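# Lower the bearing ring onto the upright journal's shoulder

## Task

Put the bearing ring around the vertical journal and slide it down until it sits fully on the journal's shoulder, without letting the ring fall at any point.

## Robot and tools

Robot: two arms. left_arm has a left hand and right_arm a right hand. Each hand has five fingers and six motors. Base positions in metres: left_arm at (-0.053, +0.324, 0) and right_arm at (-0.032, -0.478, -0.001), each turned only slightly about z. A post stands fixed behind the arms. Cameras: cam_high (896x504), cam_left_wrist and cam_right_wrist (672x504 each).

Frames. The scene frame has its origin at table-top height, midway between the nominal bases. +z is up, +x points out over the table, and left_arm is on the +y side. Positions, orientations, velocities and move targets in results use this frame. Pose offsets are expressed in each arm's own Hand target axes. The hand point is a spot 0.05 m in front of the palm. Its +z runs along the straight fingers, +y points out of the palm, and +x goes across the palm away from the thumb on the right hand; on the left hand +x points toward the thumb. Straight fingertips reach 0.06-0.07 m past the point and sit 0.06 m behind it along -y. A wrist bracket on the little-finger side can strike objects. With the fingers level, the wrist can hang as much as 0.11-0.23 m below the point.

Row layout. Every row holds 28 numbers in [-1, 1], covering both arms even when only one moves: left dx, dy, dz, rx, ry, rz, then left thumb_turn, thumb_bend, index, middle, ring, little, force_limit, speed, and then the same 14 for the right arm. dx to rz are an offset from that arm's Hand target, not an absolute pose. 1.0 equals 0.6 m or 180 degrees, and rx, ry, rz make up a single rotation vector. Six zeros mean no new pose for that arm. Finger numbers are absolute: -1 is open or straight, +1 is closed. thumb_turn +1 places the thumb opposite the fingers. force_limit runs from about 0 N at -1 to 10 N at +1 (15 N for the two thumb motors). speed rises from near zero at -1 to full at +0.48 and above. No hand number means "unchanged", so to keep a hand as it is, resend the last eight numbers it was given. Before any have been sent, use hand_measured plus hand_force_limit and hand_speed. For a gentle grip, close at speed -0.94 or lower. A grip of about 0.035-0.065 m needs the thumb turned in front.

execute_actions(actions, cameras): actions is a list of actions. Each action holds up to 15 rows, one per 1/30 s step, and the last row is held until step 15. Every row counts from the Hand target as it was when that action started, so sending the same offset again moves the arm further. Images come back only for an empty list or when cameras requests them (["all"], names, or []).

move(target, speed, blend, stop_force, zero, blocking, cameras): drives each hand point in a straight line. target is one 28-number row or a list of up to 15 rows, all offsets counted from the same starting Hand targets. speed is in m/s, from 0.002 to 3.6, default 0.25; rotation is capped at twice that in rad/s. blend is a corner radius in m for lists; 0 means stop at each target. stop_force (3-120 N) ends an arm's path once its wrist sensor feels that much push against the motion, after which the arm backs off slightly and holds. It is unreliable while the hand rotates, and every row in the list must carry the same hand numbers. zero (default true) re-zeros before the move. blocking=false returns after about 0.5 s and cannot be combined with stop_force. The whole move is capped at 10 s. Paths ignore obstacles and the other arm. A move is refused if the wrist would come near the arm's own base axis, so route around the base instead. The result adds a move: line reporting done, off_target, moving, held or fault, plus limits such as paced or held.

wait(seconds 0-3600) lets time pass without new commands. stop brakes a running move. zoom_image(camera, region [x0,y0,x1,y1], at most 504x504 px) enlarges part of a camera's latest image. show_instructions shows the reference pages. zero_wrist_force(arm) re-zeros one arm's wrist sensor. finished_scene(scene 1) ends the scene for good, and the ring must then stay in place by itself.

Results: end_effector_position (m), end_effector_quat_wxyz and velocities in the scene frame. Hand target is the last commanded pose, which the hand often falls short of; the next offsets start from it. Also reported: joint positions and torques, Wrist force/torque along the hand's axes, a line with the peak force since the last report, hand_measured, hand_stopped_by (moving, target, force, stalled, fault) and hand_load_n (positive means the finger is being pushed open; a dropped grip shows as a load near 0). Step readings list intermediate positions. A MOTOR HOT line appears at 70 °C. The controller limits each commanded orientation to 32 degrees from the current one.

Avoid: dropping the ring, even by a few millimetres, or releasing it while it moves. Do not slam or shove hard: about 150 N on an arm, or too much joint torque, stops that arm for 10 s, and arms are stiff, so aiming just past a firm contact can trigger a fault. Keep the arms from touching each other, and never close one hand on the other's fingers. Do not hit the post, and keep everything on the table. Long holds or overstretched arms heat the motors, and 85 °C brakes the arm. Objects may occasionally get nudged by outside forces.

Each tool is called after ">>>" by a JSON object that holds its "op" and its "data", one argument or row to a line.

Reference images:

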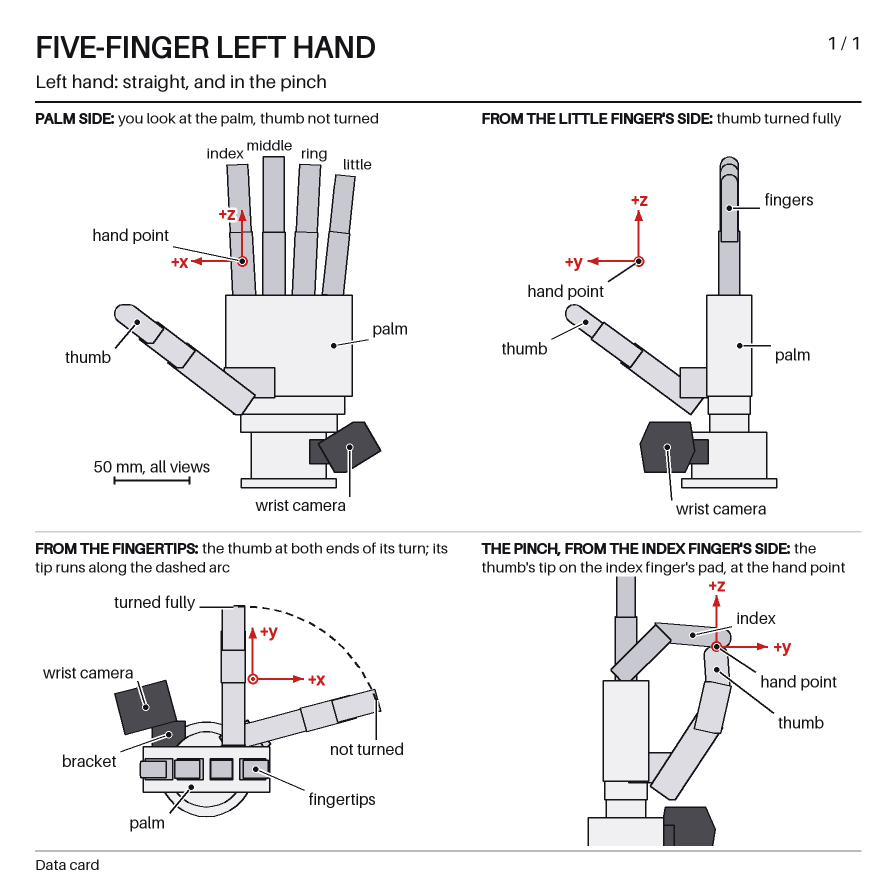

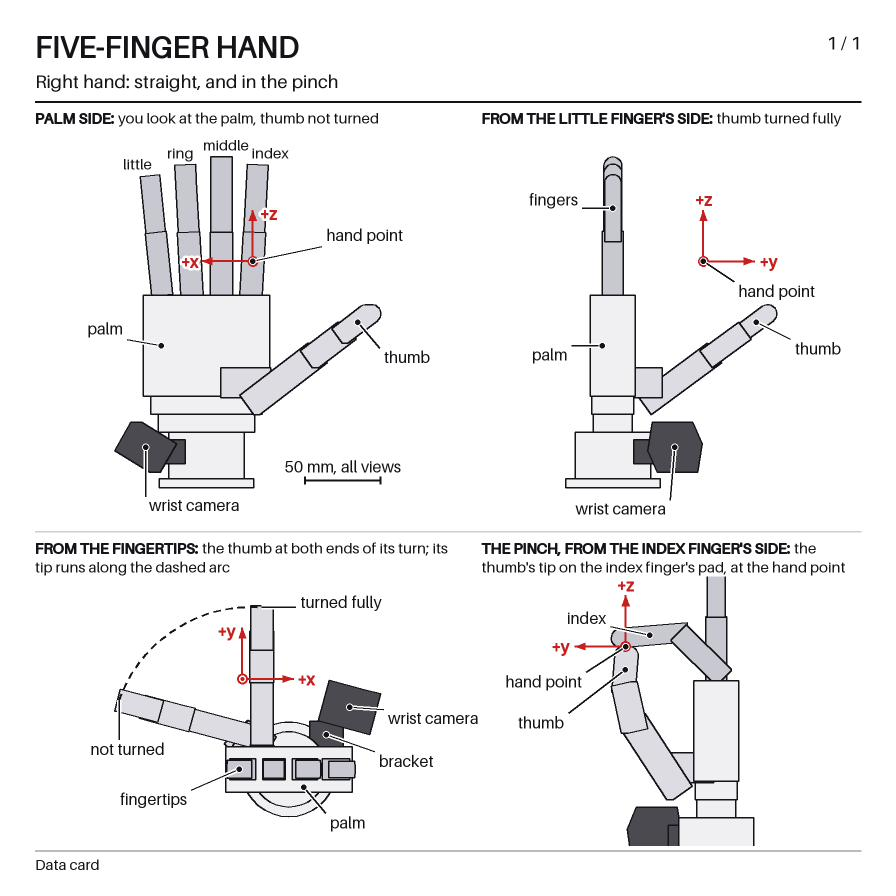

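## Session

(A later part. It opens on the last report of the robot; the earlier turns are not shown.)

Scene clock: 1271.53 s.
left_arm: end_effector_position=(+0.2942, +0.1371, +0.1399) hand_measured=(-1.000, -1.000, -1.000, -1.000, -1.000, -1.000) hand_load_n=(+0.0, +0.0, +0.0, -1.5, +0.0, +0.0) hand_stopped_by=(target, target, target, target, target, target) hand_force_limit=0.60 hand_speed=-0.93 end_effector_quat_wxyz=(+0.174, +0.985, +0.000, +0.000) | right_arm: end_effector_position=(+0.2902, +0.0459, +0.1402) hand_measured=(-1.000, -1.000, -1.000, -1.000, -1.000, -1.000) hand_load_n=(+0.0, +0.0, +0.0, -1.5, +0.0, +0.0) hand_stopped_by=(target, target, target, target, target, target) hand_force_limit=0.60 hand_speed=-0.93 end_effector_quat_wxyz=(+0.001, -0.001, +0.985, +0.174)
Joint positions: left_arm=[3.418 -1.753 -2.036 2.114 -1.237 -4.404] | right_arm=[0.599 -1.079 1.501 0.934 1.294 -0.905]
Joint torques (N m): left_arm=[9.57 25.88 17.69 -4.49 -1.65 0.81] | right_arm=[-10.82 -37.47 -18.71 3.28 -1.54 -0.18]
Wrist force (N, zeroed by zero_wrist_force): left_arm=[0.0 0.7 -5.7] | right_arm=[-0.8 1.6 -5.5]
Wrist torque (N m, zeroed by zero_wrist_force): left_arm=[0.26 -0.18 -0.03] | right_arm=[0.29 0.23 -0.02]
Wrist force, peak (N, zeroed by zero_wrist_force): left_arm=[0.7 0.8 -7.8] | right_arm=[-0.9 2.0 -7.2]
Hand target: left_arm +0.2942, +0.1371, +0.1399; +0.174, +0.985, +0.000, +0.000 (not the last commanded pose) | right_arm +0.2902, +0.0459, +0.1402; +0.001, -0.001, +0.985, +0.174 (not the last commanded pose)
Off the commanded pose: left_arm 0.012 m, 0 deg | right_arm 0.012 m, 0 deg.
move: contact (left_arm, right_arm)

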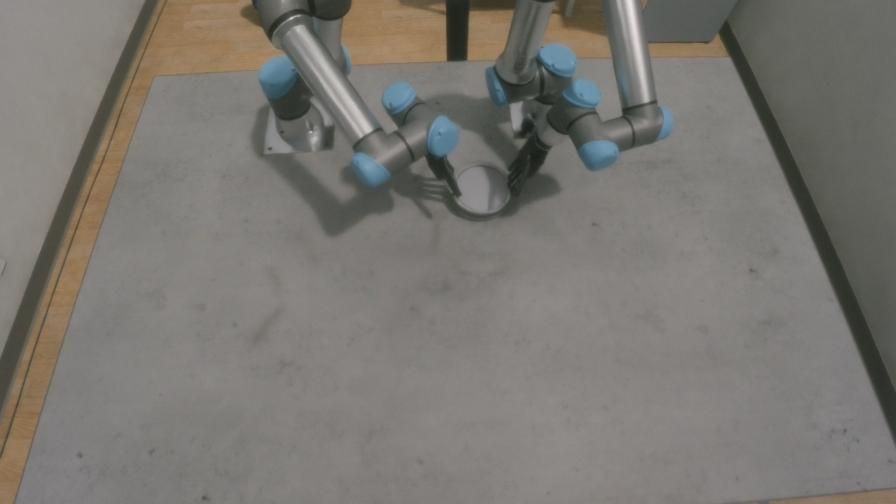

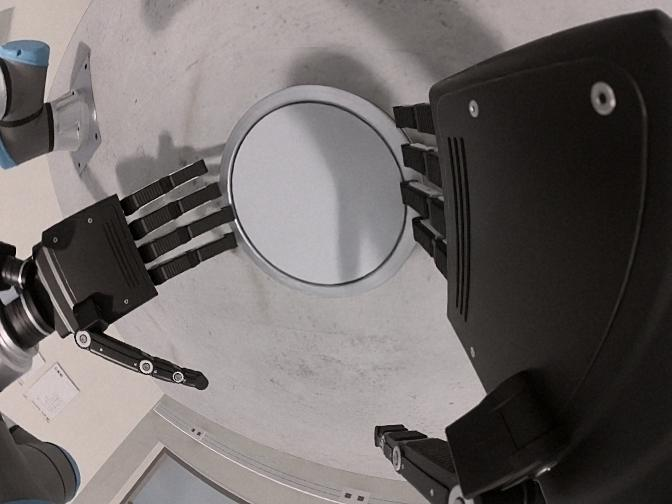

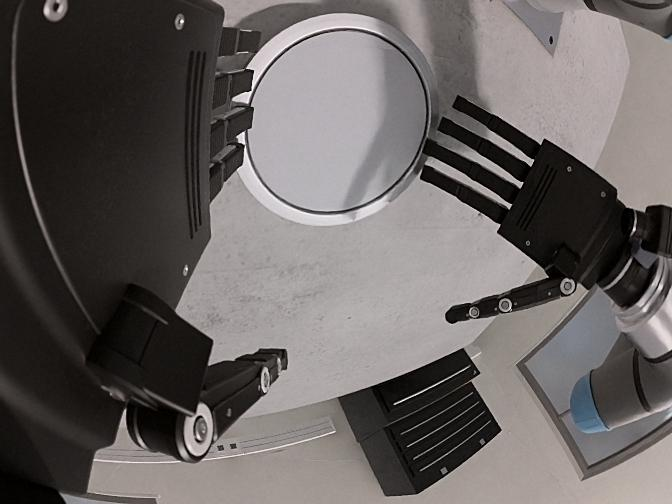

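>>> {"op": "move", "data": {
  "target": [
    [0,0.017,-0.047,0,0,0,-1,-1,-1,-1,-1,-1,0.6,-0.93,0,0.017,-0.047,0,0,0,-1,-1,-1,-1,-1,-1,0.6,-0.93],
    [0,-0.108,-0.148,0,0,0,-1,-1,-1,-1,-1,-1,0.6,-0.93,0,-0.108,-0.148,0,0,0,-1,-1,-1,-1,-1,-1,0.6,-0.93]
  ],
  "cameras": ["all"],
  "speed": 0.08
}}

>>> {"op": "zoom_image", "data": {
  "camera": "cam_high",
  "region": [441, 155, 521, 230]
}}

>>> {"op": "zoom_image", "data": {
  "camera": "cam_right_wrist",
  "region": [260, 10, 540, 290]
}}

Scene clock: 1283.63 s.
left_arm: end_effector_position=(+0.2942, +0.2283, +0.2011) hand_measured=(-1.000, -1.000, -1.000, -1.000, -1.000, -1.000) hand_load_n=(+0.0, +0.0, +0.0, +0.0, +0.0, +0.0) hand_stopped_by=(target, target, target, target, target, target) hand_force_limit=0.60 hand_speed=-0.93 end_effector_quat_wxyz=(+0.174, +0.985, +0.000, +0.000) | right_arm: end_effector_position=(+0.2901, -0.0452, +0.2014) hand_measured=(-1.000, -1.000, -1.000, -1.000, -1.000, -1.000) hand_load_n=(+0.0, +0.0, +0.0, +0.0, +0.0, +0.0) hand_stopped_by=(target, target, target, target, target, target) hand_force_limit=0.60 hand_speed=-0.93 end_effector_quat_wxyz=(+0.001, -0.001, +0.985, +0.173)
Joint positions: left_arm=[3.704 -1.677 -1.967 1.878 -1.28 -4.107] | right_arm=[0.416 -1.284 1.643 1.052 1.26 -1.094]
Joint torques (N m): left_arm=[10.14 25.44 18.99 -5.46 -1.88 0.89] | right_arm=[-13.04 -31.7 -10.58 3.47 -2.27 -1.19]
Wrist force (N, zeroed by zero_wrist_force): left_arm=[0.4 -0.6 0.4] | right_arm=[-0.1 -0.7 0.0]
Wrist torque (N m, zeroed by zero_wrist_force): left_arm=[-0.15 -0.05 -0.04] | right_arm=[-0.16 0.02 0.09]
Wrist force, peak (N, zeroed by zero_wrist_force): left_arm=[0.0 0.7 -5.9] | right_arm=[-1.0 1.5 -6.0]
Hand target: left_arm +0.2942, +0.2284, +0.2011; +0.174, +0.985, +0.000, +0.000 | right_arm +0.2901, -0.0453, +0.2015; +0.001, -0.001, +0.985, +0.174
Off the commanded pose: left_arm 0.000 m, 0 deg | right_arm 0.000 m, 0 deg.
move: done

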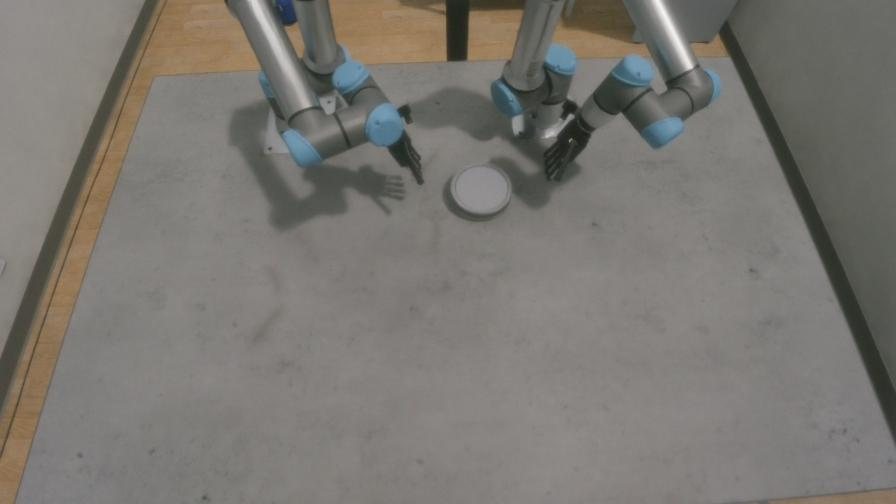

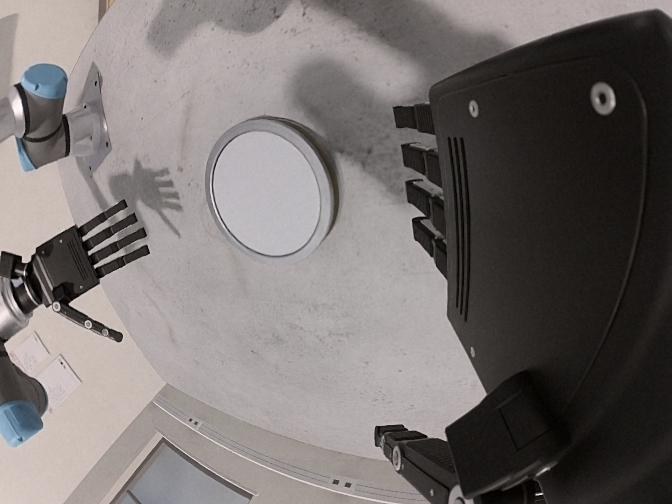

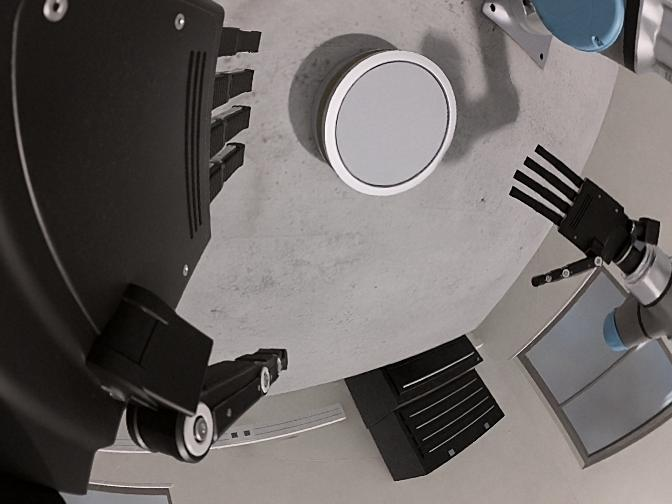

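Scaled by 6.300 from the camera's image (finer frame: 1280x720).

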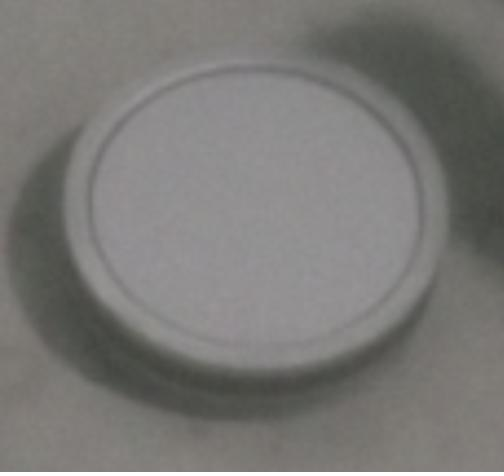

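Scaled by 1.800 from the camera's image (finer frame: 960x720).

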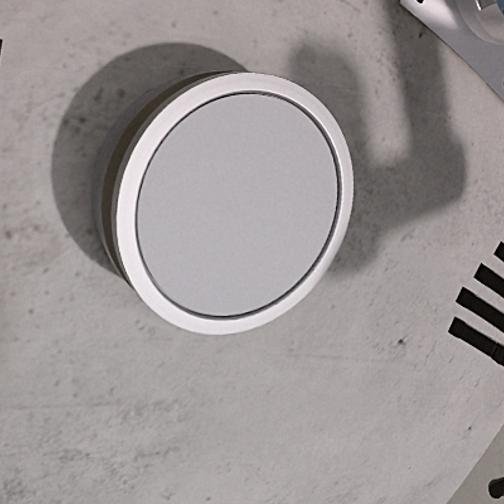

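>>> {"op": "zoom_image", "data": {
  "camera": "cam_right_wrist",
  "region": [290, 30, 390, 190]
}}

>>> {"op": "zoom_image", "data": {
  "camera": "cam_left_wrist",
  "region": [250, 100, 360, 270]
}}

Scaled by 3.150 from the camera's image (finer frame: 960x720).

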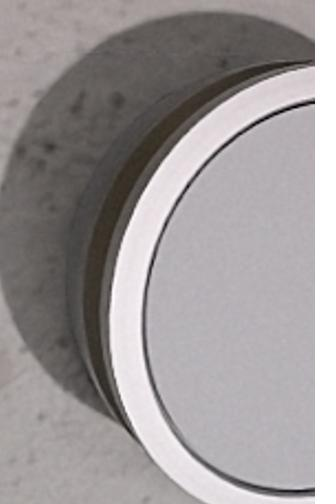

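Scaled by 2.965 from the camera's image (finer frame: 960x720).

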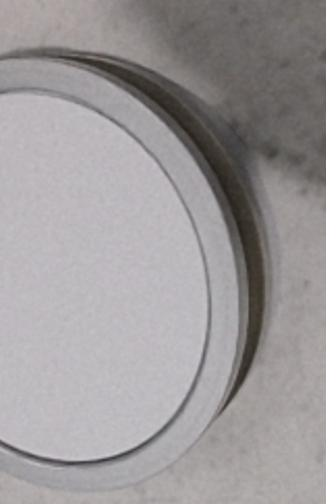

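>>> {"op": "finished_scene", "data": {

}}

The scene is finished: the task was done.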